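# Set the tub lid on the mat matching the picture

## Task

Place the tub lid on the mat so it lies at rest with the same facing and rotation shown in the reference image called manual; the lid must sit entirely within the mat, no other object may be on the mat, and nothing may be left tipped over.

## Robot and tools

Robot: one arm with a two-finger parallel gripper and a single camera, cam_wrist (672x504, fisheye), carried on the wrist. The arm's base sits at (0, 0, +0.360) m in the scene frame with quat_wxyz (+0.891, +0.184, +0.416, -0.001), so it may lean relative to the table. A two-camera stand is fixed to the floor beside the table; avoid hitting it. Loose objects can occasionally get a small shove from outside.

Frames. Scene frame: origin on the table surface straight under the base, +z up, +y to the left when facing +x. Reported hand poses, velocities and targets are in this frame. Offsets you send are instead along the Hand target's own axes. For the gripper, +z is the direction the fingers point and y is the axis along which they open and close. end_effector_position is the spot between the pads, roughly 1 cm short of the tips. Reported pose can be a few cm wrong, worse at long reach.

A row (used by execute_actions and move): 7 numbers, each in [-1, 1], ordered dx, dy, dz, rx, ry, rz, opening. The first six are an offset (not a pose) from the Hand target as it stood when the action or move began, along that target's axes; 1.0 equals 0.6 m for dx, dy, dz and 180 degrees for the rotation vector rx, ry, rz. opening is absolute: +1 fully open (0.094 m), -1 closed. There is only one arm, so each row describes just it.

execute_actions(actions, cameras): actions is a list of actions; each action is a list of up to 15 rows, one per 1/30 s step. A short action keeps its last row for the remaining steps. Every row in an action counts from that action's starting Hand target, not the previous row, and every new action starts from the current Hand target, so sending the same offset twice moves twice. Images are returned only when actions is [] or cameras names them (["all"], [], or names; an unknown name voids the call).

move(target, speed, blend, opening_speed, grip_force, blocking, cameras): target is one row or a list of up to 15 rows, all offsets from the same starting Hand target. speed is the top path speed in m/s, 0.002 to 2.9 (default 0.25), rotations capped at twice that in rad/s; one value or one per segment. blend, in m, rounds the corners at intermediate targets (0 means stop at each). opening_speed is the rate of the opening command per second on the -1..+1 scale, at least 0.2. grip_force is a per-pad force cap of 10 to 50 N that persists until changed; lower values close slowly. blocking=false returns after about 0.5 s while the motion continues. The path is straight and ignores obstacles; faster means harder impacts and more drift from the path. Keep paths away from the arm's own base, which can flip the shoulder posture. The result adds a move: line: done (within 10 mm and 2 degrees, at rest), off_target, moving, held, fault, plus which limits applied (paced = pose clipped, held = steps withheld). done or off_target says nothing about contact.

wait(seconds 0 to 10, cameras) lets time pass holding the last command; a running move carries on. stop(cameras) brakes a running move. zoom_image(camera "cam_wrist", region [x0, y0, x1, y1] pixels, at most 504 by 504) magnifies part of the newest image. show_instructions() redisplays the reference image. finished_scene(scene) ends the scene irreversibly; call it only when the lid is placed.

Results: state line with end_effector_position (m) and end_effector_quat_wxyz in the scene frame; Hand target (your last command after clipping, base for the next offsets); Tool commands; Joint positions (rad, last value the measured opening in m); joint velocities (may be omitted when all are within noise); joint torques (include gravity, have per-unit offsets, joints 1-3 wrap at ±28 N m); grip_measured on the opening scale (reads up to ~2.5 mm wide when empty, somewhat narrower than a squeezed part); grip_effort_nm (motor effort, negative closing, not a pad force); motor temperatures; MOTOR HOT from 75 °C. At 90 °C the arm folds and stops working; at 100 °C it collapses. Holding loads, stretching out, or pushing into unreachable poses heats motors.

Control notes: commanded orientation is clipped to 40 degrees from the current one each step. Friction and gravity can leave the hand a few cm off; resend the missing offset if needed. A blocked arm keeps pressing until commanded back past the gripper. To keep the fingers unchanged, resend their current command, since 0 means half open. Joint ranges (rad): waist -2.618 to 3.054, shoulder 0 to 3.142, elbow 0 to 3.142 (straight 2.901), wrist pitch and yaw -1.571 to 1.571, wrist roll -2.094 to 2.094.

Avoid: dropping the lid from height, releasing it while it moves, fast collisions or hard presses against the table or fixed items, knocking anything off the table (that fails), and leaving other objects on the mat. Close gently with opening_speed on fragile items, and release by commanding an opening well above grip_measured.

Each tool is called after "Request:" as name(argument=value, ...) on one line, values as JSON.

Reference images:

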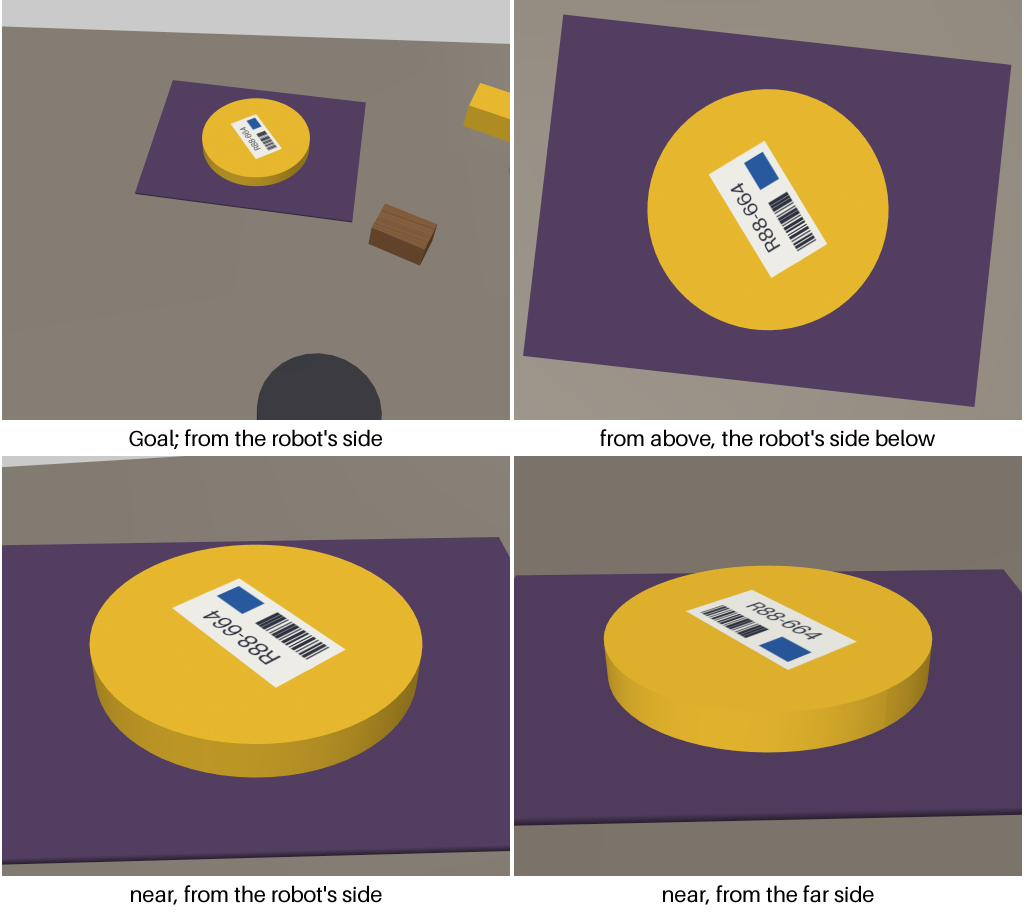

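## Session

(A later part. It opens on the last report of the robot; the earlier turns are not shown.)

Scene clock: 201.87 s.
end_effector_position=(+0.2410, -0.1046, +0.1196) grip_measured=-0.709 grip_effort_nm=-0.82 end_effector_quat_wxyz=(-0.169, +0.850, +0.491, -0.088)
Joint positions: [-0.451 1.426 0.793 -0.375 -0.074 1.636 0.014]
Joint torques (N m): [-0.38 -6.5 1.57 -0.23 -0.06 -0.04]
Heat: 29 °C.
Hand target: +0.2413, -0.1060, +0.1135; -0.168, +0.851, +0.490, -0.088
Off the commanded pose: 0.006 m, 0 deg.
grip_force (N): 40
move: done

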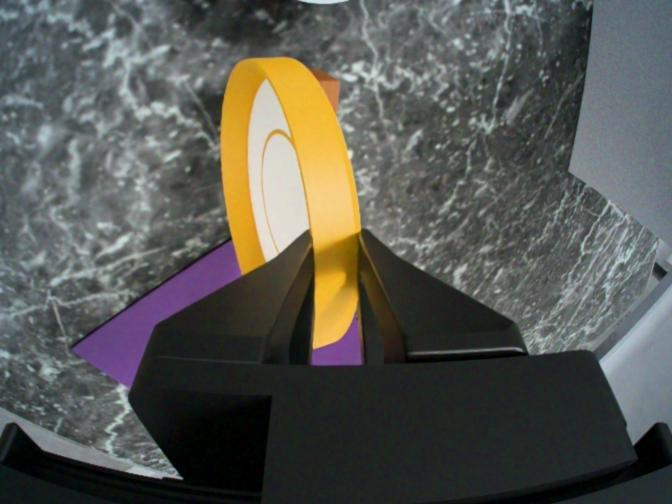

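Request:
move(target=[0, 0.0055, 0.0135, 0, 0, 0, -0.9], speed=0.04)

Request:
move(target=[0, 0.003, 0.0075, 0, 0, 0, -0.9], speed=0.04, cameras=["cam_wrist"])

Scene clock: 203.07 s.
end_effector_position=(+0.2448, -0.1061, +0.1105) grip_measured=-0.898 grip_effort_nm=-0.09 end_effector_quat_wxyz=(-0.164, +0.851, +0.491, -0.083)
Joint positions: [-0.451 1.461 0.807 -0.341 -0.077 1.636 0.005]
Joint torques (N m): [-0.21 -6.46 1.13 -0.28 -0.05 -0.01]
Heat: 29 °C.
Hand target: +0.2414, -0.1059, +0.1048; -0.168, +0.851, +0.490, -0.088
Off the commanded pose: 0.007 m, 1 deg.
grip_force (N): 40
move: done

Scene clock: 203.90 s.
end_effector_position=(+0.2420, -0.1050, +0.1059) grip_measured=-0.898 grip_effort_nm=-0.09 end_effector_quat_wxyz=(-0.167, +0.851, +0.491, -0.085)
Joint positions: [-0.451 1.482 0.807 -0.327 -0.077 1.636 0.005]
Joint torques (N m): [-0.16 -6.57 1.5 -0.33 -0.02 -0.02]
Heat: 29 °C.
Hand target: +0.2415, -0.1058, +0.0999; -0.168, +0.851, +0.490, -0.088
Off the commanded pose: 0.006 m, 0 deg.
grip_force (N): 40
move: done

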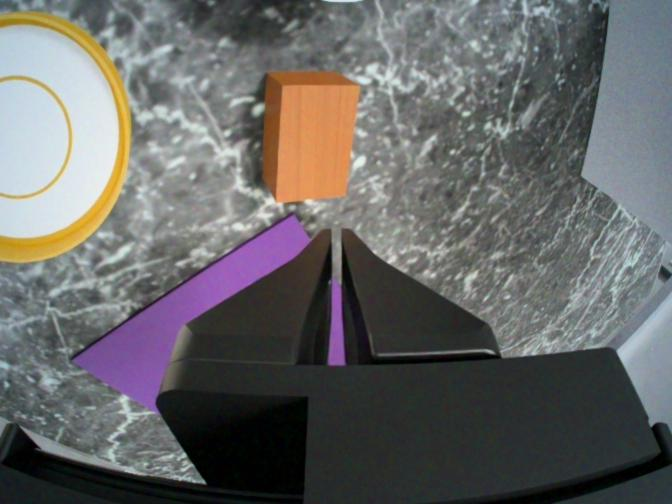

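Request:
move(target=[[0, -0.04, -0.125, 0, 0, 0, -0.5],[-0.083, 0.167, -0.175, -0.0585, -0.14, -0.7125, -0.3]], speed=0.35, blend=[0.03, 0], cameras=["cam_wrist"])

Scene clock: 214.03 s.
end_effector_position=(+0.3299, -0.2125, +0.1647) grip_measured=-0.302 grip_effort_nm=0.15 end_effector_quat_wxyz=(+0.001, -0.087, +0.996, -0.003)
Joint positions: [-0.665 1.257 0.924 -0.303 -0.198 -0.74 0.033]
Joint torques (N m): [-1.66 -7.27 4.3 0.45 -0.12 -0.1]
Motor temperatures (°C): [27 28 26 25 23 22 24]
Heat: 28 °C.
Hand target: +0.3299, -0.2163, +0.1594; +0.000, -0.087, +0.996, +0.000
Off the commanded pose: 0.006 m, 0 deg.
grip_force (N): 40
move: done

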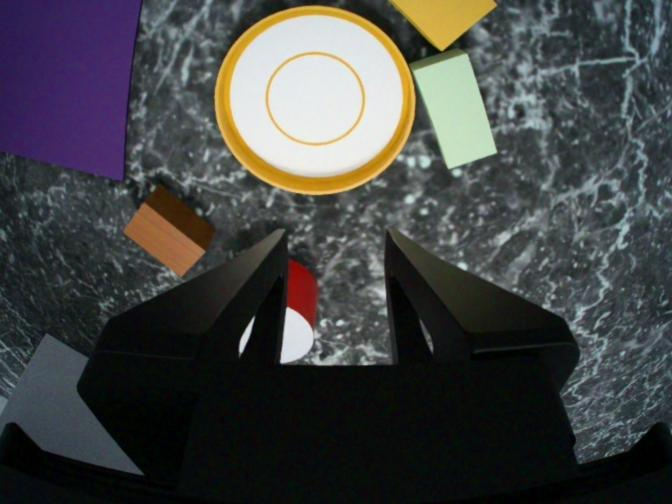

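Request:
move(target=[[-0.008, 0.05, 0.15, 0, 0, 0, -1],[-0.008, 0.05, 0.243, 0, 0, 0, -1],[-0.008, 0.148, 0.243, 0, 0, 0, -1],[-0.008, 0.14, 0.243, 0, 0, 0, -1],[-0.008, 0.05, 0.06, 0, 0, 0, -0.3]], speed=[0.3,0.12,0.08,0.08,0.25], blend=[0.01,0,0,0,0], cameras=["cam_wrist"])

Scene clock: 219.33 s.
end_effector_position=(+0.3289, -0.1853, +0.1215) grip_measured=-0.302 grip_effort_nm=0.15 end_effector_quat_wxyz=(+0.000, -0.086, +0.996, -0.004)
Joint positions: [-0.549 1.377 0.869 -0.119 -0.102 -0.668 0.033]
Joint torques (N m): [-0.96 -9.73 2.74 0.29 -0.13 -0.06]
Heat: 29 °C.
Hand target: +0.3294, -0.1858, +0.1234; +0.001, -0.088, +0.996, +0.000
Off the commanded pose: 0.002 m, 0 deg.
grip_force (N): 40
move: done

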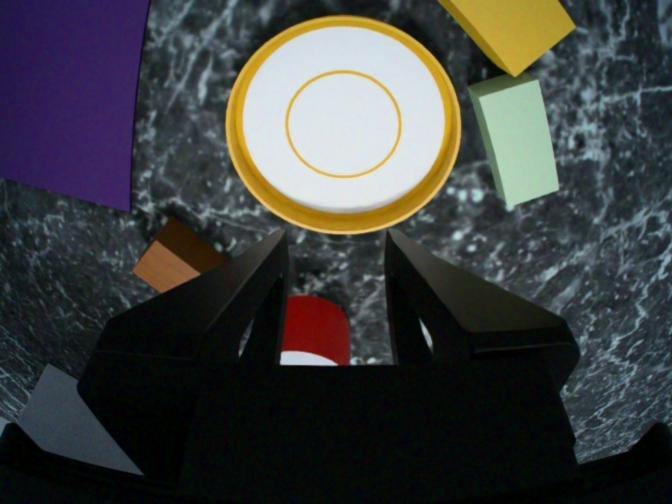

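Request:
move(target=[[-0.004, 0.045, 0.09, 0, 0, 0, -1],[-0.004, 0.045, 0.172, 0, 0, 0, -1],[-0.004, 0.13, 0.172, 0, 0, 0, -1],[-0.004, 0.12, 0.172, 0, 0, 0, -1],[-0.004, 0.05, 0.0, 0, 0, 0, -0.3]], speed=[0.3,0.12,0.08,0.08,0.25], blend=[0.01,0,0,0,0], cameras=["cam_wrist"])

Scene clock: 224.23 s.
end_effector_position=(+0.3282, -0.1562, +0.1223) grip_measured=-0.302 grip_effort_nm=0.15 end_effector_quat_wxyz=(+0.003, -0.086, +0.996, -0.005)
Joint positions: [-0.453 1.344 0.799 -0.072 -0.024 -0.611 0.033]
Joint torques (N m): [-0.51 -9.39 2.11 0.29 -0.12 -0.11]
Heat: 29 °C.
Hand target: +0.3265, -0.1558, +0.1234; +0.000, -0.087, +0.996, +0.000
Off the commanded pose: 0.002 m, 1 deg.
grip_force (N): 40
move: done

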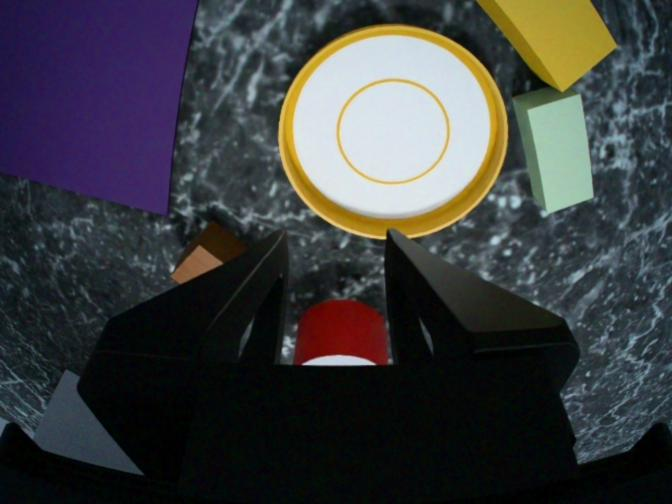

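Request:
move(target=[[0.004, 0.0, 0.13, 0, 0, 0, -1],[0.004, 0.0, 0.194, 0, 0, 0, -1],[0.004, 0.09, 0.194, 0, 0, 0, -1],[0.004, 0.08, 0.194, 0, 0, 0, -1],[0.004, -0.03, 0.03, 0, 0, 0, -0.3]], speed=[0.3,0.1,0.08,0.08,0.25], blend=[0.01,0,0,0,0], cameras=["cam_wrist"])

Scene clock: 229.07 s.
end_effector_position=(+0.3269, -0.1738, +0.1036) grip_measured=-0.302 grip_effort_nm=0.15 end_effector_quat_wxyz=(+0.000, -0.085, +0.996, -0.004)
Joint positions: [-0.509 1.435 0.85 -0.039 -0.069 -0.644 0.033]
Joint torques (N m): [-0.66 -9.81 2.19 0.27 -0.14 -0.1]
Heat: 30 °C.
Hand target: +0.3274, -0.1740, +0.1054; +0.001, -0.087, +0.996, +0.000
Off the commanded pose: 0.002 m, 1 deg.
grip_force (N): 40
move: done

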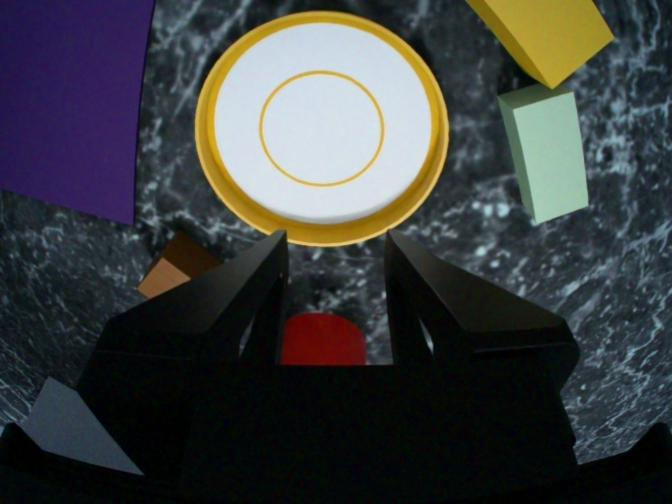

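Request:
move(target=[[-0.038, -0.08, 0.08, 0, 0, -0.089, -0.3],[-0.038, -0.08, 0.125, 0, 0, -0.089, -0.3]], speed=[0.25,0.08], blend=[0.01,0], cameras=["cam_wrist"])

Scene clock: 230.73 s.
end_effector_position=(+0.3615, -0.2196, +0.0386) grip_measured=-0.302 grip_effort_nm=0.15 end_effector_quat_wxyz=(+0.002, -0.222, +0.975, -0.007)
Joint positions: [-0.564 1.75 1.179 -0.049 -0.111 -0.952 0.033]
Joint torques (N m): [-1.06 -9.11 2.65 0.52 -0.1 -0.09]
Heat: 30 °C.
Hand target: +0.3584, -0.2172, +0.0304; +0.001, -0.225, +0.974, +0.000
Off the commanded pose: 0.009 m, 1 deg.
grip_force (N): 40
move: done

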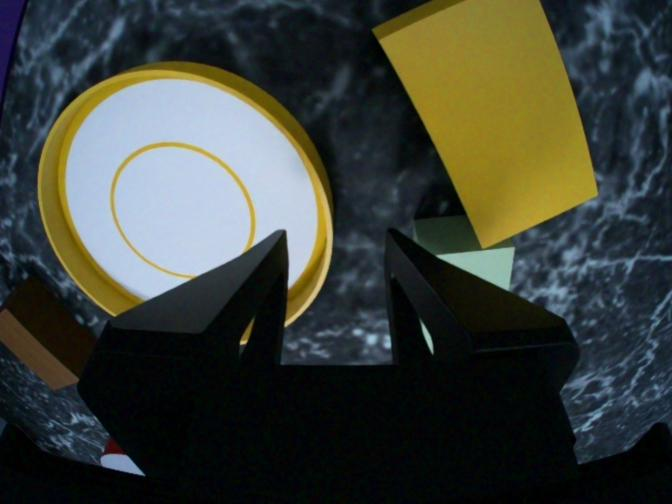

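Request:
move(target=[[0.003, 0.0, 0.045, 0, 0, 0, -0.3],[0.003, 0.0, 0.045, 0, 0, 0, -0.95]], speed=0.08, opening_speed=0.8, cameras=["cam_wrist"])

Scene clock: 233.20 s.
end_effector_position=(+0.3601, -0.2214, +0.0132) grip_measured=-0.944 grip_effort_nm=-0.76 end_effector_quat_wxyz=(+0.003, -0.222, +0.975, -0.005)
Joint positions: [-0.564 1.844 1.232 -0.01 -0.115 -0.952 0.003]
Joint torques (N m): [-0.69 -8.98 2.48 0.56 -0.03 -0.08]
Heat: 30 °C.
Hand target: +0.3565, -0.2179, +0.0033; +0.000, -0.225, +0.974, +0.000
Off the commanded pose: 0.011 m, 1 deg.
grip_force (N): 40
move: off_target; target 2's new opening was sent with the hand 0.011 m and 1 deg from that target

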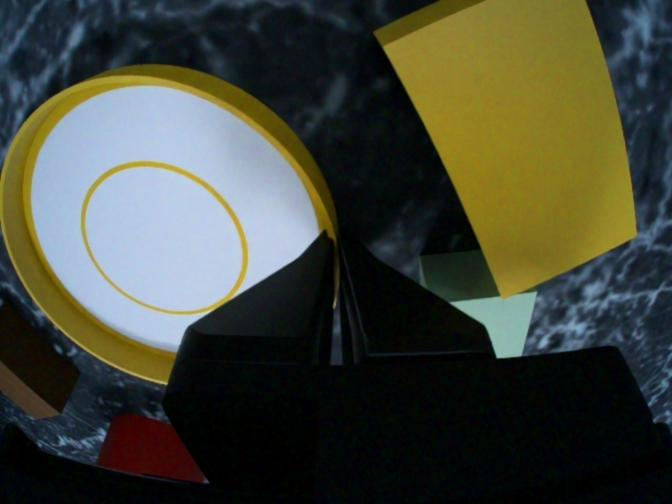

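Request:
move(target=[[0, 0, -0.15, 0, 0, 0, -0.95],[0.05, 0.03, -0.4, 0, 0, 0.33, -0.95]], speed=[0.15,0.3], blend=[0.03,0], cameras=["cam_wrist"])

Scene clock: 236.47 s.
end_effector_position=(+0.3238, -0.2163, +0.2379) grip_measured=-0.945 grip_effort_nm=-0.82 end_effector_quat_wxyz=(-0.001, +0.280, +0.960, +0.000)
Joint positions: [-0.778 1.038 0.968 -0.591 -0.29 -0.069 0.003]
Joint torques (N m): [-1.65 -10.1 3.63 0.25 -0.13 0.04]
Heat: 31 °C.
Hand target: +0.3216, -0.2152, +0.2434; +0.000, +0.287, +0.958, +0.001
Off the commanded pose: 0.006 m, 1 deg.
grip_force (N): 40
move: done

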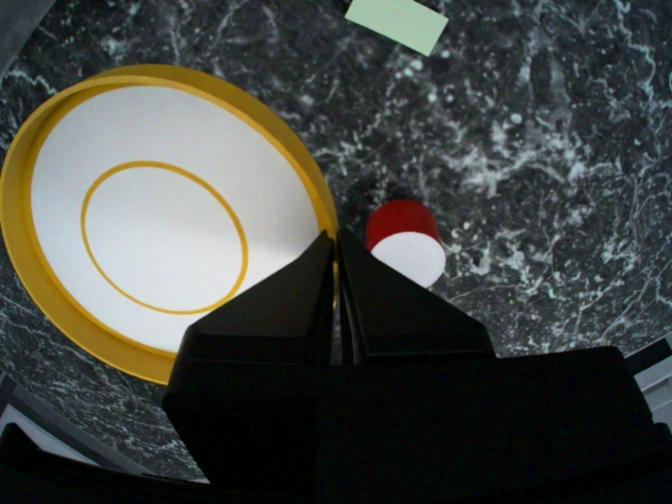

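Request:
move(target=[0.239, -0.021, 0.05, 0.428, 0.004, 0.009, -0.95], speed=0.25, cameras=["cam_wrist"])

Scene clock: 240.53 s.
end_effector_position=(+0.1974, -0.1518, +0.2172) grip_measured=-0.945 grip_effort_nm=-0.82 end_effector_quat_wxyz=(-0.181, +0.237, +0.747, -0.594)
Joint positions: [0.019 1.97 1.073 -1.543 1.123 1.908 0.003]
Joint torques (N m): [3.03 -6.17 -0.83 -1.53 -0.3 0.11]
Heat: 31 °C.
Hand target: +0.1949, -0.1468, +0.2132; -0.184, +0.237, +0.746, -0.594
Off the commanded pose: 0.007 m, 0 deg.
grip_force (N): 40
move: done

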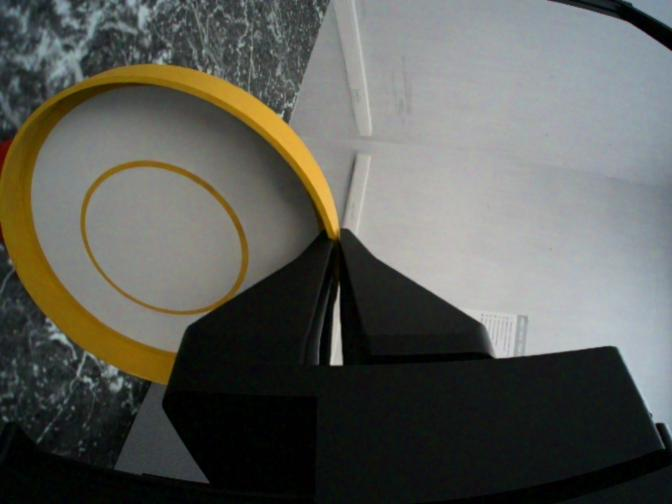

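Request:
move(target=[0, 0.137, 0.0425, 0, 0, 0, -0.95], speed=0.1, cameras=["cam_wrist"])

Scene clock: 242.23 s.
end_effector_position=(+0.1955, -0.1524, +0.1350) grip_measured=-0.945 grip_effort_nm=-0.82 end_effector_quat_wxyz=(-0.188, +0.233, +0.747, -0.593)
Joint positions: [-0.071 2.234 1.304 -1.374 1.18 1.746 0.003]
Joint torques (N m): [1.73 -6.6 -0.96 -1.21 -0.04 -0.07]
Heat: 30 °C.
Hand target: +0.1918, -0.1524, +0.1274; -0.184, +0.237, +0.746, -0.595
Off the commanded pose: 0.008 m, 1 deg.
grip_force (N): 40
move: done

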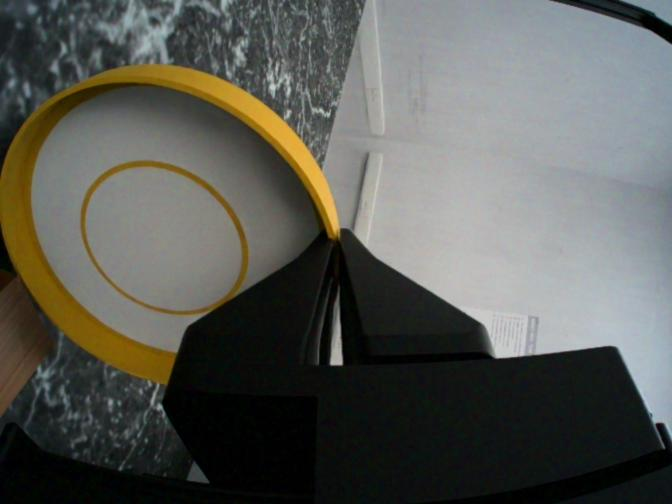

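Request:
move(target=[0, 0.024, 0.0055, 0, 0, 0, -0.95], speed=0.04)

Request:
move(target=[0, 0.01, 0.002, 0, 0, 0, -0.95], speed=0.04, cameras=["cam_wrist"])

Scene clock: 243.17 s.
end_effector_position=(+0.1964, -0.1526, +0.1213) grip_measured=-0.945 grip_effort_nm=-0.82 end_effector_quat_wxyz=(-0.188, +0.234, +0.747, -0.593)
Joint positions: [-0.082 2.278 1.353 -1.358 1.188 1.724 0.003]
Joint torques (N m): [1.65 -6.39 -0.79 -1.21 -0.03 -0.07]
Heat: 30 °C.
Hand target: +0.1919, -0.1525, +0.1126; -0.184, +0.237, +0.746, -0.594
Off the commanded pose: 0.010 m, 1 deg.
grip_force (N): 40
move: done

Scene clock: 243.97 s.
end_effector_position=(+0.1981, -0.1537, +0.1207) grip_measured=-0.945 grip_effort_nm=-0.82 end_effector_quat_wxyz=(-0.194, +0.227, +0.747, -0.595)
Joint positions: [-0.084 2.289 1.373 -1.383 1.188 1.721 0.003]
Joint torques (N m): [1.63 -5.7 -0.64 -0.96 -0.03 -0.09]
Heat: 30 °C.
Hand target: +0.1920, -0.1523, +0.1065; -0.184, +0.237, +0.746, -0.594
Off the commanded pose: 0.016 m, 2 deg.
grip_force (N): 40
move: off_target

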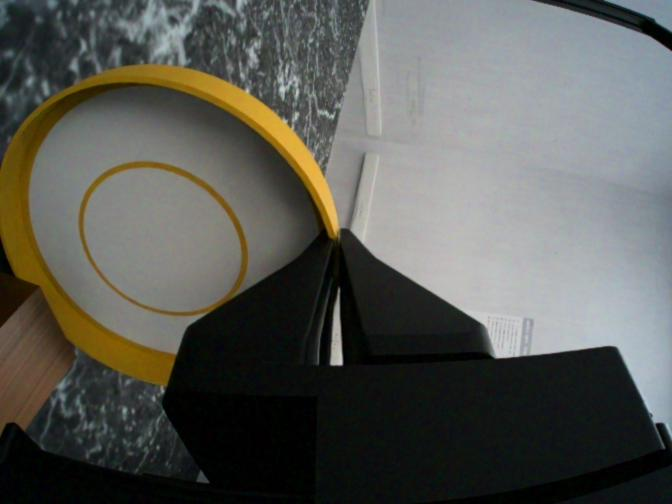

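Request:
move(target=[[0.016, -0.035, -0.007, 0, 0, 0, -0.95],[0.016, 0.002, 0.0, 0, 0, 0, -0.95]], speed=[0.05,0.04], cameras=["cam_wrist"])

Scene clock: 245.87 s.
end_effector_position=(+0.1910, -0.1505, +0.1207) grip_measured=-0.946 grip_effort_nm=-0.82 end_effector_quat_wxyz=(-0.194, +0.224, +0.746, -0.597)
Joint positions: [-0.079 2.304 1.354 -1.377 1.188 1.744 0.003]
Joint torques (N m): [2.09 -5.37 -0.75 -0.87 -0.11 -0.09]
Heat: 30 °C.
Hand target: +0.1844, -0.1466, +0.1053; -0.184, +0.237, +0.746, -0.594
Off the commanded pose: 0.017 m, 2 deg.
grip_force (N): 40
move: off_target

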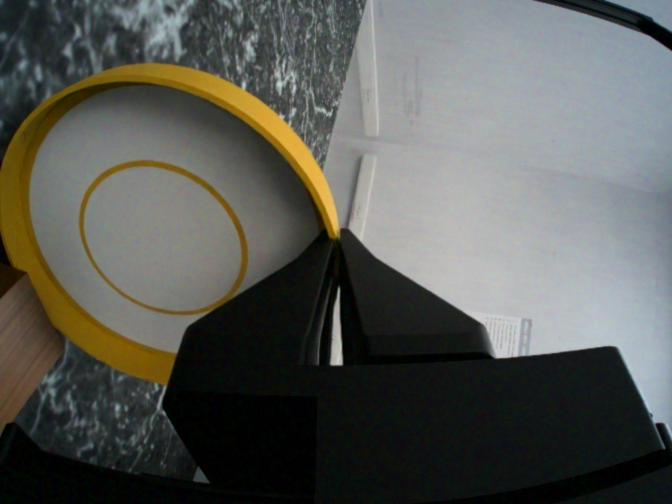

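Good; ease and release, then retreat.

Request:
move(target=[[0, -0.022, -0.004, 0, 0, 0, -0.95],[0, -0.022, -0.004, 0, 0, 0, -0.5],[0, -0.022, -0.079, 0, 0, 0, -0.5]], speed=[0.04,0.04,0.05], opening_speed=0.3, cameras=["cam_wrist"])

Scene clock: 250.03 s.
end_effector_position=(+0.2135, -0.1180, +0.1336) grip_measured=-0.502 grip_effort_nm=0.15 end_effector_quat_wxyz=(-0.183, +0.237, +0.746, -0.595)
Joint positions: [0.033 2.326 1.436 -1.574 1.109 1.931 0.023]
Joint torques (N m): [4.19 -6.34 -0.72 -1.5 -0.29 0.13]
Heat: 30 °C.
Hand target: +0.2090, -0.1111, +0.1289; -0.184, +0.237, +0.746, -0.594
Off the commanded pose: 0.010 m, 0 deg.
grip_force (N): 40
move: done

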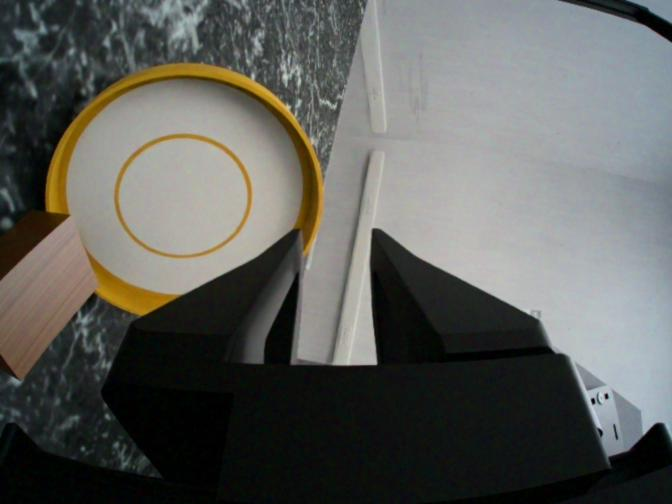

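Request:
move(target=[[0.0, -0.1, -0.07, -0.1, 0, 0, -0.2],[0.0, -0.25, -0.1, -0.40, 0, 0, 0.7]], speed=0.35, blend=[0.03, 0])

Request:
move(target=[[-0.001, -0.29, 0.042, -0.08, 0.08, 0.495, 0.7],[-0.005, -0.253, 0.30, -0.08, 0.08, 0.495, 0.7]], speed=0.35, blend=[0.02, 0], cameras=["cam_wrist"])

Request:
zoom_image(camera="cam_wrist", region=[230, 200, 470, 370])

Scene clock: 253.67 s.
end_effector_position=(+0.2256, -0.0906, +0.2898) grip_measured=+0.698 grip_effort_nm=0.15 end_effector_quat_wxyz=(-0.010, +0.301, +0.953, -0.042)
Joint positions: [-0.014 0.36 0.511 -0.85 0.404 0.45 0.08]
Joint torques (N m): [-1.31 -3.85 3.62 0.34 -0.02 -0.09]
Heat: 30 °C.
Hand target: +0.2220, -0.0902, +0.2885; -0.010, +0.300, +0.953, -0.042
Off the commanded pose: 0.004 m, 0 deg.
grip_force (N): 40
move: done

Scene clock: 257.77 s.
end_effector_position=(+0.1311, -0.2316, +0.1242) grip_measured=+0.698 grip_effort_nm=0.14 end_effector_quat_wxyz=(-0.049, +0.880, +0.460, +0.108)
Joint positions: [-1.291 1.717 0.611 0.127 -0.889 1.053 0.08]
Joint torques (N m): [-3.36 -6.11 -0.72 0.26 -0.06 0.07]
Heat: 30 °C.
Hand target: +0.1299, -0.2293, +0.1224; -0.051, +0.880, +0.460, +0.105
Off the commanded pose: 0.003 m, 0 deg.
grip_force (N): 40
move: done

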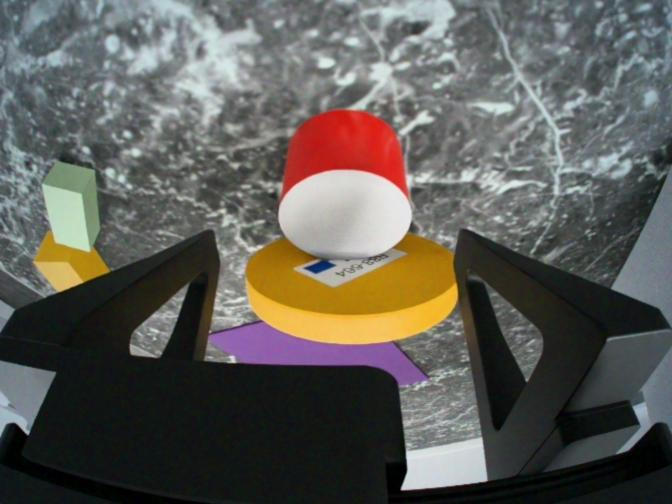

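Scaled by 2.100 from the camera's 672x504 image, which has a finer 960x720 frame.

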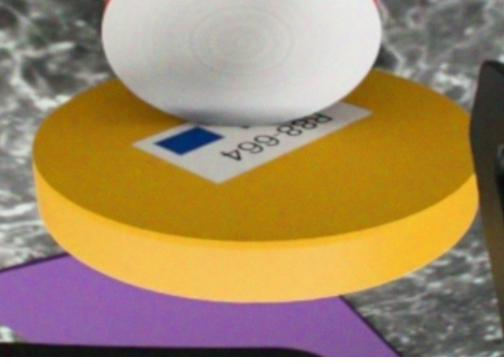

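Request:
execute_actions(actions=[])

Scene clock: 258.70 s.
end_effector_position=(+0.1311, -0.2317, +0.1242) grip_measured=+0.698 grip_effort_nm=0.14 end_effector_quat_wxyz=(-0.048, +0.880, +0.461, +0.108)
Joint positions: [-1.291 1.717 0.611 0.128 -0.889 1.054 0.08]
Joint velocities: within noise
Joint torques (N m): [-3.28 -6.05 -0.8 0.25 -0.02 0.06]
Motor temperatures (°C): [27 30 26 26 23 22 24]
Heat: 30 °C.
Hand target: +0.1299, -0.2293, +0.1223; -0.051, +0.880, +0.460, +0.105
Tool commands: gripper/opening=+0.7
Off the commanded pose: 0.003 m, 0 deg.
grip_force (N): 40

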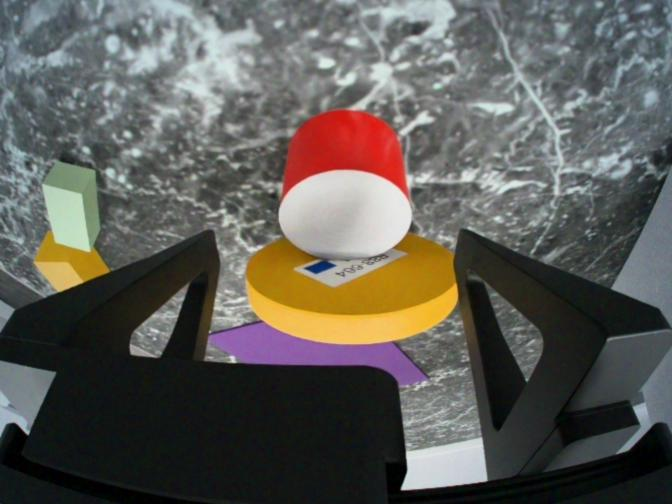

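Request:
zoom_image(camera="cam_wrist", region=[235, 220, 475, 360])

Scaled by 2.100 from the camera's 672x504 image, which has a finer 960x720 frame.

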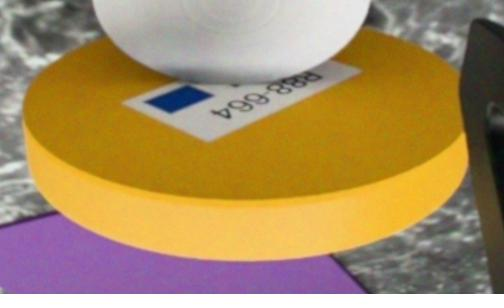

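Request:
move(target=[[0.1216,0.001,-0.1875,-0.031,0.0234,-0.4997,0.1],[0.133,0.004,-0.04,-0.031,0.0234,-0.4997,0.1]], speed=[0.35,0.15], grip_force=15, cameras=["cam_wrist"])

Scene clock: 266.40 s.
end_effector_position=(+0.1749, -0.1745, +0.1665) grip_measured=+0.102 grip_effort_nm=-0.09 end_effector_quat_wxyz=(+0.064, +0.293, +0.941, +0.156)
Joint positions: [-1.212 1.383 0.452 -0.02 -0.941 -0.461 0.052]
Joint torques (N m): [-1.7 -4.67 -0.09 0.26 -0.14 0.03]
Heat: 29 °C.
Hand target: +0.1729, -0.1714, +0.1642; +0.062, +0.295, +0.940, +0.159
Off the commanded pose: 0.004 m, 1 deg.
grip_force (N): 15
move: done

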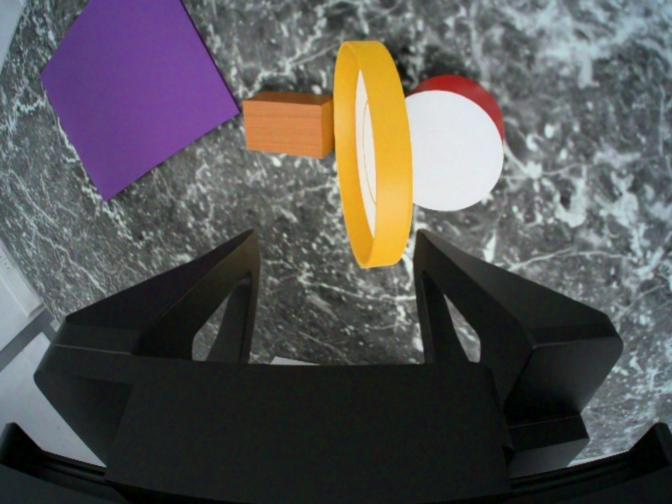

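Request:
move(target=[0.025,-0.027,0.01,-0.045,0,-0.05,0.1], speed=0.12, cameras=["cam_wrist"])

Scene clock: 268.50 s.
end_effector_position=(+0.1569, -0.1724, +0.1524) grip_measured=+0.102 grip_effort_nm=-0.09 end_effector_quat_wxyz=(+0.092, +0.206, +0.950, +0.217)
Joint positions: [-1.27 1.632 0.573 -0.151 -1.071 -0.878 0.052]
Joint torques (N m): [-4.59 -4.4 0.12 -0.3 -0.35 -0.11]
Heat: 29 °C.
Hand target: +0.1532, -0.1738, +0.1527; +0.095, +0.216, +0.947, +0.220
Off the commanded pose: 0.004 m, 1 deg.
grip_force (N): 15
move: done

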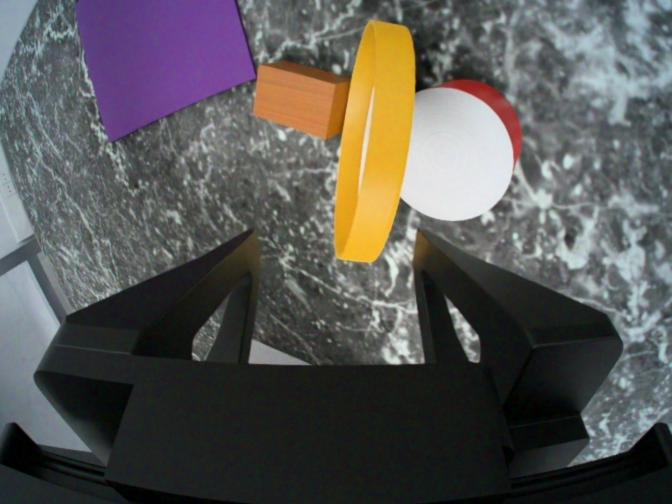

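Request:
move(target=[0.0,-0.022,0.035,0,0,0.03,0.0], speed=0.12, cameras=["cam_wrist"])

Scene clock: 269.97 s.
end_effector_position=(+0.1563, -0.1801, +0.1316) grip_measured=+0.002 grip_effort_nm=-0.09 end_effector_quat_wxyz=(+0.087, +0.257, +0.937, +0.220)
Joint positions: [-1.236 1.726 0.597 -0.004 -1.066 -0.689 0.047]
Joint torques (N m): [-2.92 -4.88 -0.76 0.06 -0.23 0.01]
Heat: 29 °C.
Hand target: +0.1541, -0.1766, +0.1282; +0.084, +0.260, +0.936, +0.224
Off the commanded pose: 0.005 m, 1 deg.
grip_force (N): 15
move: done

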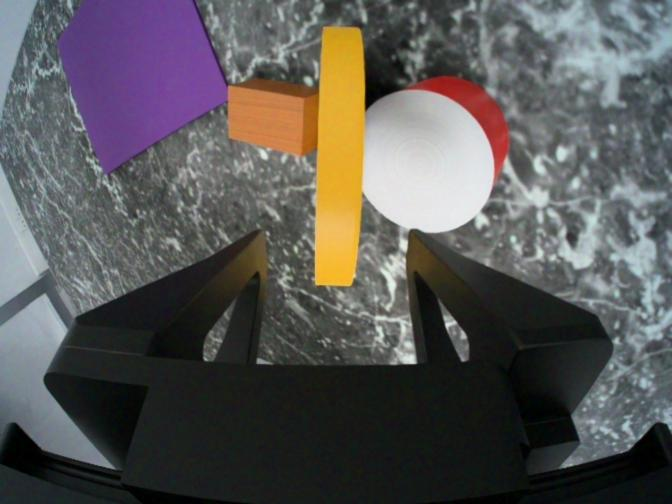

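Request:
move(target=[[0.0,-0.005,0.0,-0.045,0,0,0.0],[0.0,0.0005,0.040,-0.045,0,0,0.0]], speed=[0.12,0.05], cameras=["cam_wrist"])

Scene clock: 273.10 s.
end_effector_position=(+0.1650, -0.1732, +0.1103) grip_measured=+0.002 grip_effort_nm=-0.09 end_effector_quat_wxyz=(+0.106, +0.249, +0.920, +0.284)
Joint positions: [-1.188 1.892 0.734 -0.092 -1.155 -0.779 0.047]
Joint torques (N m): [-3.4 -5.3 -1.76 -0.18 -0.26 0]
Heat: 29 °C.
Hand target: +0.1609, -0.1673, +0.1071; +0.102, +0.253, +0.917, +0.290
Off the commanded pose: 0.008 m, 1 deg.
grip_force (N): 15
move: done

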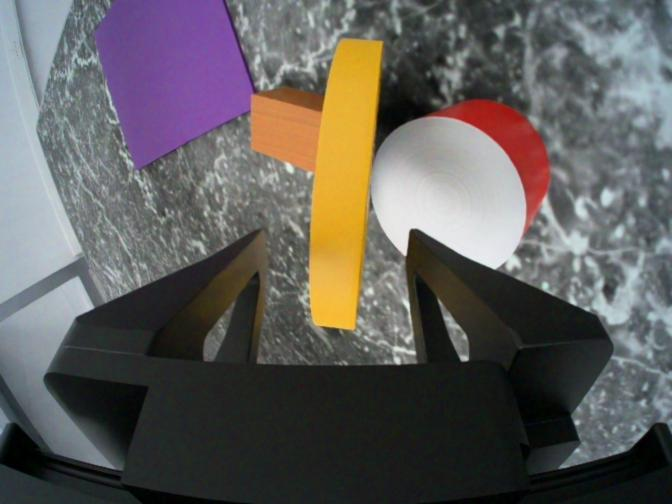

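Request:
move(target=[[0.0,0.0,0.0,-0.02,0,0.02,0.0],[0.0,0.0,0.0,-0.02,0,0.02,-0.85]], speed=[0.12,0.05], cameras=["cam_wrist"], opening_speed=0.3)

Scene clock: 278.33 s.
end_effector_position=(+0.1630, -0.1684, +0.1085) grip_measured=-0.615 grip_effort_nm=-0.32 end_effector_quat_wxyz=(+0.097, +0.273, +0.904, +0.315)
Joint positions: [-1.188 1.95 0.798 -0.226 -1.184 -0.832 0.018]
Joint torques (N m): [-4.36 -5.11 -0.61 -0.51 -0.41 -0.14]
Heat: 29 °C.
Hand target: +0.1608, -0.1674, +0.1070; +0.101, +0.279, +0.899, +0.321
Off the commanded pose: 0.003 m, 1 deg.
grip_force (N): 15
move: done

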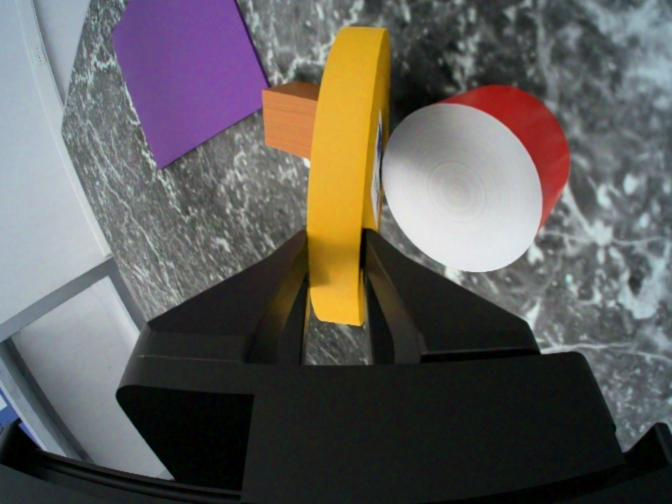

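Request:
move(target=[0.0,0.0,0.0,0,0,0,-0.9], speed=0.1, cameras=["cam_wrist"], opening_speed=0.3, grip_force=25)

Scene clock: 278.97 s.
end_effector_position=(+0.1630, -0.1684, +0.1085) grip_measured=-0.629 grip_effort_nm=-0.54 end_effector_quat_wxyz=(+0.097, +0.273, +0.904, +0.315)
Joint positions: [-1.188 1.95 0.798 -0.226 -1.184 -0.832 0.017]
Joint torques (N m): [-4.34 -5.11 -0.57 -0.51 -0.44 -0.14]
Heat: 29 °C.
Hand target: +0.1608, -0.1674, +0.1070; +0.101, +0.279, +0.899, +0.321
Off the commanded pose: 0.003 m, 1 deg.
grip_force (N): 25
move: done

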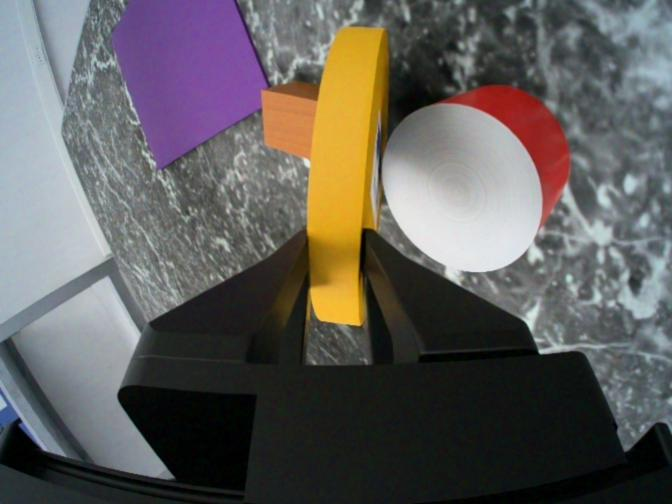

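Request:
move(target=[0.0,0.041,-0.091,0,0,0,-0.9], speed=0.08, cameras=["cam_wrist"])

Scene clock: 281.00 s.
end_effector_position=(+0.1552, -0.1749, +0.1639) grip_measured=-0.645 grip_effort_nm=-0.54 end_effector_quat_wxyz=(+0.098, +0.275, +0.899, +0.328)
Joint positions: [-1.341 1.896 0.873 -0.803 -1.187 -1.297 0.017]
Joint torques (N m): [-6.05 -5.94 -0.05 -0.87 -0.13 -0.1]
Heat: 29 °C.
Hand target: +0.1519, -0.1801, +0.1648; +0.101, +0.279, +0.899, +0.321
Off the commanded pose: 0.006 m, 1 deg.
grip_force (N): 25
move: done

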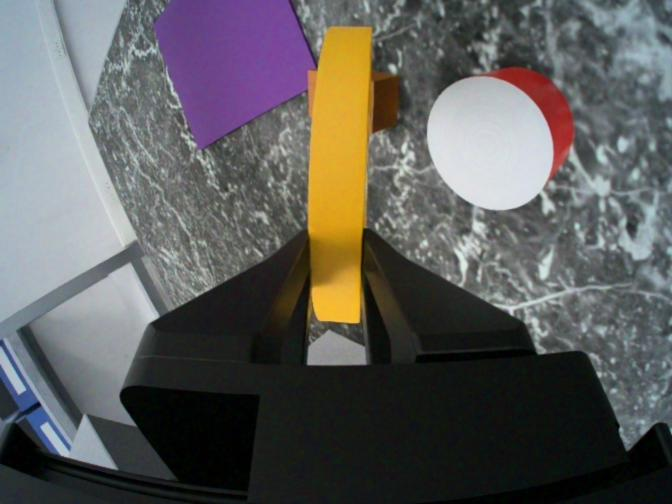

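Request:
move(target=[-0.1147,0.3215,0.221,0.216,0.038,-0.104,-0.9], speed=0.15, cameras=["cam_wrist"])

Scene clock: 285.27 s.
end_effector_position=(+0.3411, -0.0302, +0.1870) grip_measured=-0.645 grip_effort_nm=-0.54 end_effector_quat_wxyz=(+0.009, +0.134, +0.991, +0.001)
Joint positions: [0.12 1.145 0.704 -0.24 0.425 0.177 0.017]
Joint torques (N m): [2.3 -5.59 3.78 0.27 0.06 0.04]
Heat: 29 °C.
Hand target: +0.3406, -0.0268, +0.1849; +0.000, +0.130, +0.992, +0.000
Off the commanded pose: 0.004 m, 1 deg.
grip_force (N): 25
move: done

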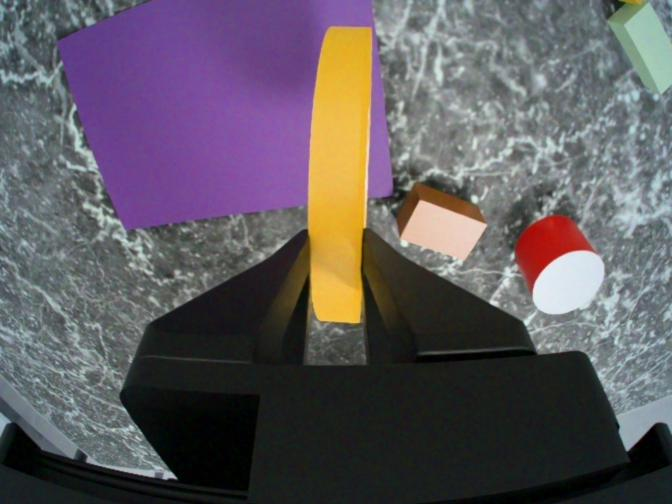

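Request:
move(target=[0.003,0.023,0.1,0,0,0,-0.9], speed=0.12, cameras=["cam_wrist"])

Scene clock: 287.00 s.
end_effector_position=(+0.3423, -0.0134, +0.1303) grip_measured=-0.645 grip_effort_nm=-0.54 end_effector_quat_wxyz=(+0.003, +0.132, +0.991, +0.000)
Joint positions: [0.091 1.403 0.728 -0.01 0.405 0.159 0.017]
Joint torques (N m): [1.5 -6.3 2.19 0.53 -0.06 -0.12]
Heat: 29 °C.
Hand target: +0.3425, -0.0130, +0.1249; +0.001, +0.130, +0.992, +0.000
Off the commanded pose: 0.005 m, 0 deg.
grip_force (N): 25
move: done

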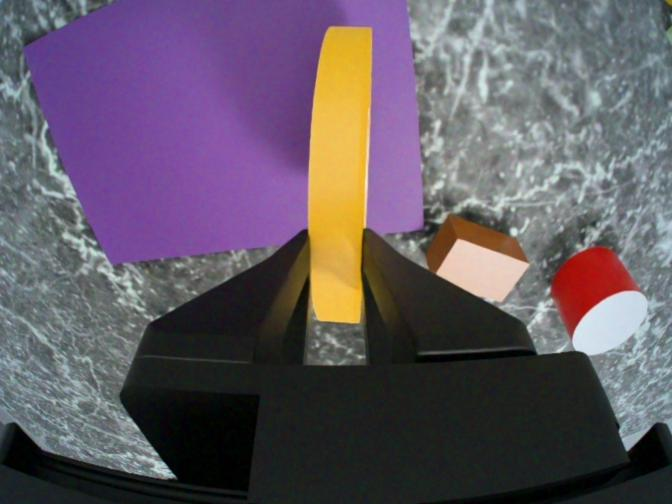

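Request:
move(target=[0.0,0.0,0.024,0,0,0,-0.9], speed=0.04)

Request:
move(target=[0.0,0.0,0.005,0,0,0,-0.9], speed=0.03)

Scene clock: 287.97 s.
end_effector_position=(+0.3422, -0.0137, +0.1222) grip_measured=-0.645 grip_effort_nm=-0.54 end_effector_quat_wxyz=(+0.001, +0.130, +0.992, -0.001)
Joint positions: [0.079 1.437 0.737 0.013 0.398 0.148 0.017]
Joint torques (N m): [0.95 -4.81 2.19 0.78 -0.17 -0.1]
Heat: 28 °C.
Hand target: +0.3426, -0.0131, +0.1105; +0.001, +0.130, +0.991, +0.000
Off the commanded pose: 0.012 m, 0 deg.
grip_force (N): 25
move: off_target

Scene clock: 288.67 s.
end_effector_position=(+0.3418, -0.0133, +0.1216) grip_measured=-0.645 grip_effort_nm=-0.54 end_effector_quat_wxyz=(+0.000, +0.128, +0.992, -0.001)
Joint positions: [0.079 1.439 0.737 0.014 0.398 0.145 0.017]
Joint torques (N m): [0.7 -4.16 2.21 0.89 -0.19 -0.13]
Heat: 28 °C.
Hand target: +0.3425, -0.0131, +0.1074; +0.000, +0.130, +0.992, +0.000
Off the commanded pose: 0.014 m, 0 deg.
grip_force (N): 25
move: off_target

Request:
move(target=[[0,0.069,-0.001,0.111,0,0,-0.9],[0,0.132,0.03,0.222,0,0,-0.9]], speed=[0.08,0.08], blend=[0.02,0], cameras=["cam_wrist"])

Scene clock: 294.17 s.
end_effector_position=(+0.3689, +0.0564, +0.0959) grip_measured=-0.648 grip_effort_nm=-0.54 end_effector_quat_wxyz=(-0.044, +0.127, +0.932, -0.336)
Joint positions: [0.434 2.253 1.663 -1.048 1.188 1.12 0.017]
Joint torques (N m): [7.3 -7.15 2.09 -0.62 0.18 0.11]
Heat: 28 °C.
Hand target: +0.3629, +0.0635, +0.0896; -0.044, +0.122, +0.932, -0.338
Off the commanded pose: 0.011 m, 1 deg.
grip_force (N): 25
move: off_target

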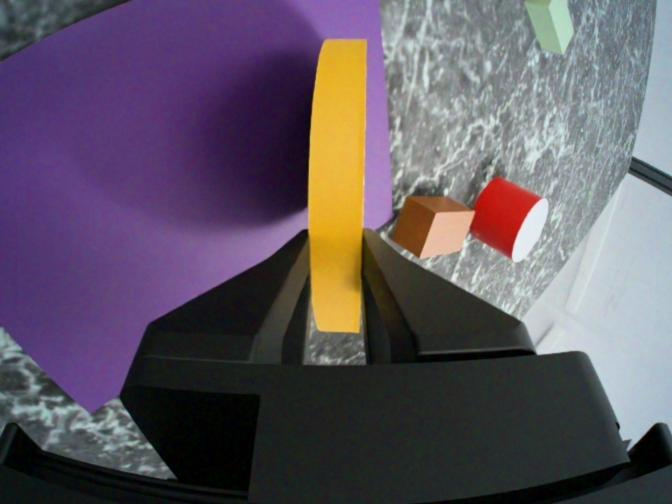

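Request:
move(target=[0,0.042,0.001,0.067,0,0,-0.9], speed=0.08, cameras=["cam_wrist"])

Scene clock: 296.10 s.
end_effector_position=(+0.3729, +0.0697, +0.0810) grip_measured=-0.648 grip_effort_nm=-0.54 end_effector_quat_wxyz=(-0.056, +0.115, +0.907, -0.402)
Joint positions: [0.441 2.585 2.137 -1.6 1.224 1.486 0.017]
Joint torques (N m): [8.77 -7.17 2.36 -0.72 0.13 0.08]
Heat: 28 °C.
Hand target: +0.3679, +0.0819, +0.0729; -0.056, +0.117, +0.891, -0.434
Off the commanded pose: 0.015 m, 4 deg.
joint read past its limit — joint 4 (wrist pitch), lower limit.
joint sent to its limit — joint 4 (wrist pitch), lower limit. The joint targets are off in orientation, not in position.
grip_force (N): 25
move: off_target

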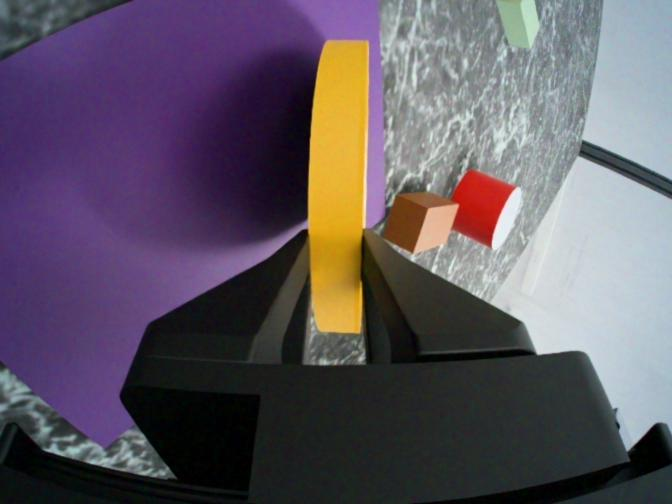

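Request:
move(target=[0,-0.005,0.0,-0.02,0,0,0.3], speed=0.05, opening_speed=0.4, cameras=["cam_wrist"])

Scene clock: 299.53 s.
end_effector_position=(+0.3730, +0.0701, +0.0805) grip_measured=+0.298 grip_effort_nm=0.14 end_effector_quat_wxyz=(-0.055, +0.118, +0.907, -0.401)
Joint positions: [0.441 2.585 2.137 -1.595 1.224 1.487 0.061]
Joint torques (N m): [8.75 -8.05 1.65 -0.79 0.02 0.07]
Heat: 29 °C.
Hand target: +0.3674, +0.0801, +0.0753; -0.053, +0.119, +0.904, -0.406
Off the commanded pose: 0.013 m, 1 deg.
joint read past its limit — joint 4 (wrist pitch), lower limit.
joint sent to its limit — joint 4 (wrist pitch), lower limit. The joint targets still meet the commanded pose.
grip_force (N): 25
move: off_target

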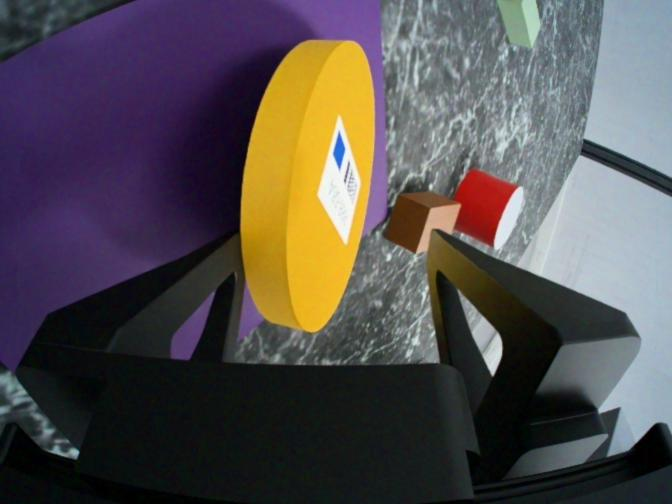

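Request:
move(target=[[0,0,0,0,0,0,1.0],[0,0.0415,0.004,0,0,0,1.0]], speed=0.05, opening_speed=0.5, cameras=["cam_wrist"])

Scene clock: 302.40 s.
end_effector_position=(+0.3752, +0.0857, +0.0612) grip_measured=+0.998 grip_effort_nm=0.15 end_effector_quat_wxyz=(-0.052, +0.121, +0.909, -0.395)
Joint positions: [0.441 2.683 2.278 -1.592 1.224 1.451 0.094]
Joint torques (N m): [8.73 -7.84 2.81 -0.8 0.09 -0.07]
Heat: 30 °C.
Hand target: +0.3713, +0.0943, +0.0551; -0.053, +0.119, +0.904, -0.406
Off the commanded pose: 0.011 m, 1 deg.
joint read past its limit — joint 4 (wrist pitch), lower limit.
joint sent to its limit — joint 4 (wrist pitch), lower limit. The joint targets still meet the commanded pose.
grip_force (N): 25
move: off_target

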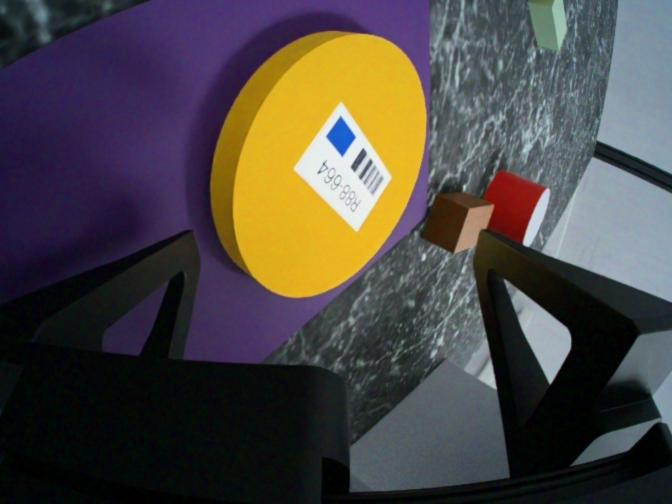

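Request:
move(target=[[0,0,-0.1,0,0,0,1.0],[0,-0.05,-0.2,-0.1,0,0,1.0]], speed=[0.1,0.25], blend=[0.01,0], cameras=["cam_wrist"])

Scene clock: 304.77 s.
end_effector_position=(+0.3857, +0.1539, +0.1493) grip_measured=+0.998 grip_effort_nm=0.15 end_effector_quat_wxyz=(-0.041, +0.121, +0.953, -0.274)
Joint positions: [0.663 2.399 2.001 -1.444 1.103 1.376 0.094]
Joint torques (N m): [10.44 -11.17 1.43 -0.45 0.02 -0.11]
Heat: 30 °C.
Hand target: +0.3892, +0.1617, +0.1572; -0.034, +0.126, +0.957, -0.260
Off the commanded pose: 0.012 m, 2 deg.
grip_force (N): 25
move: off_target

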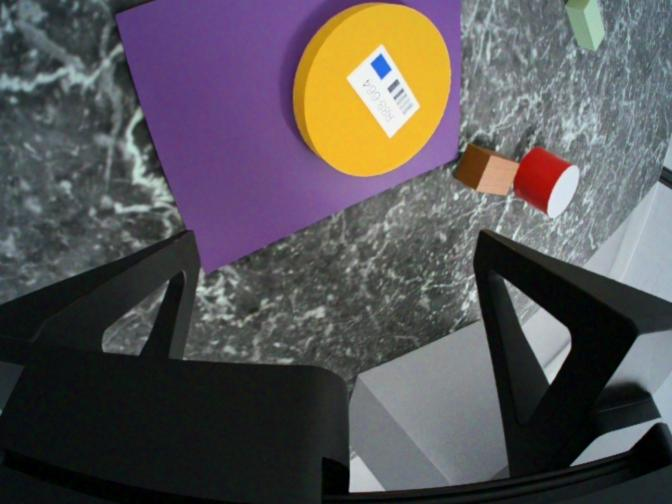

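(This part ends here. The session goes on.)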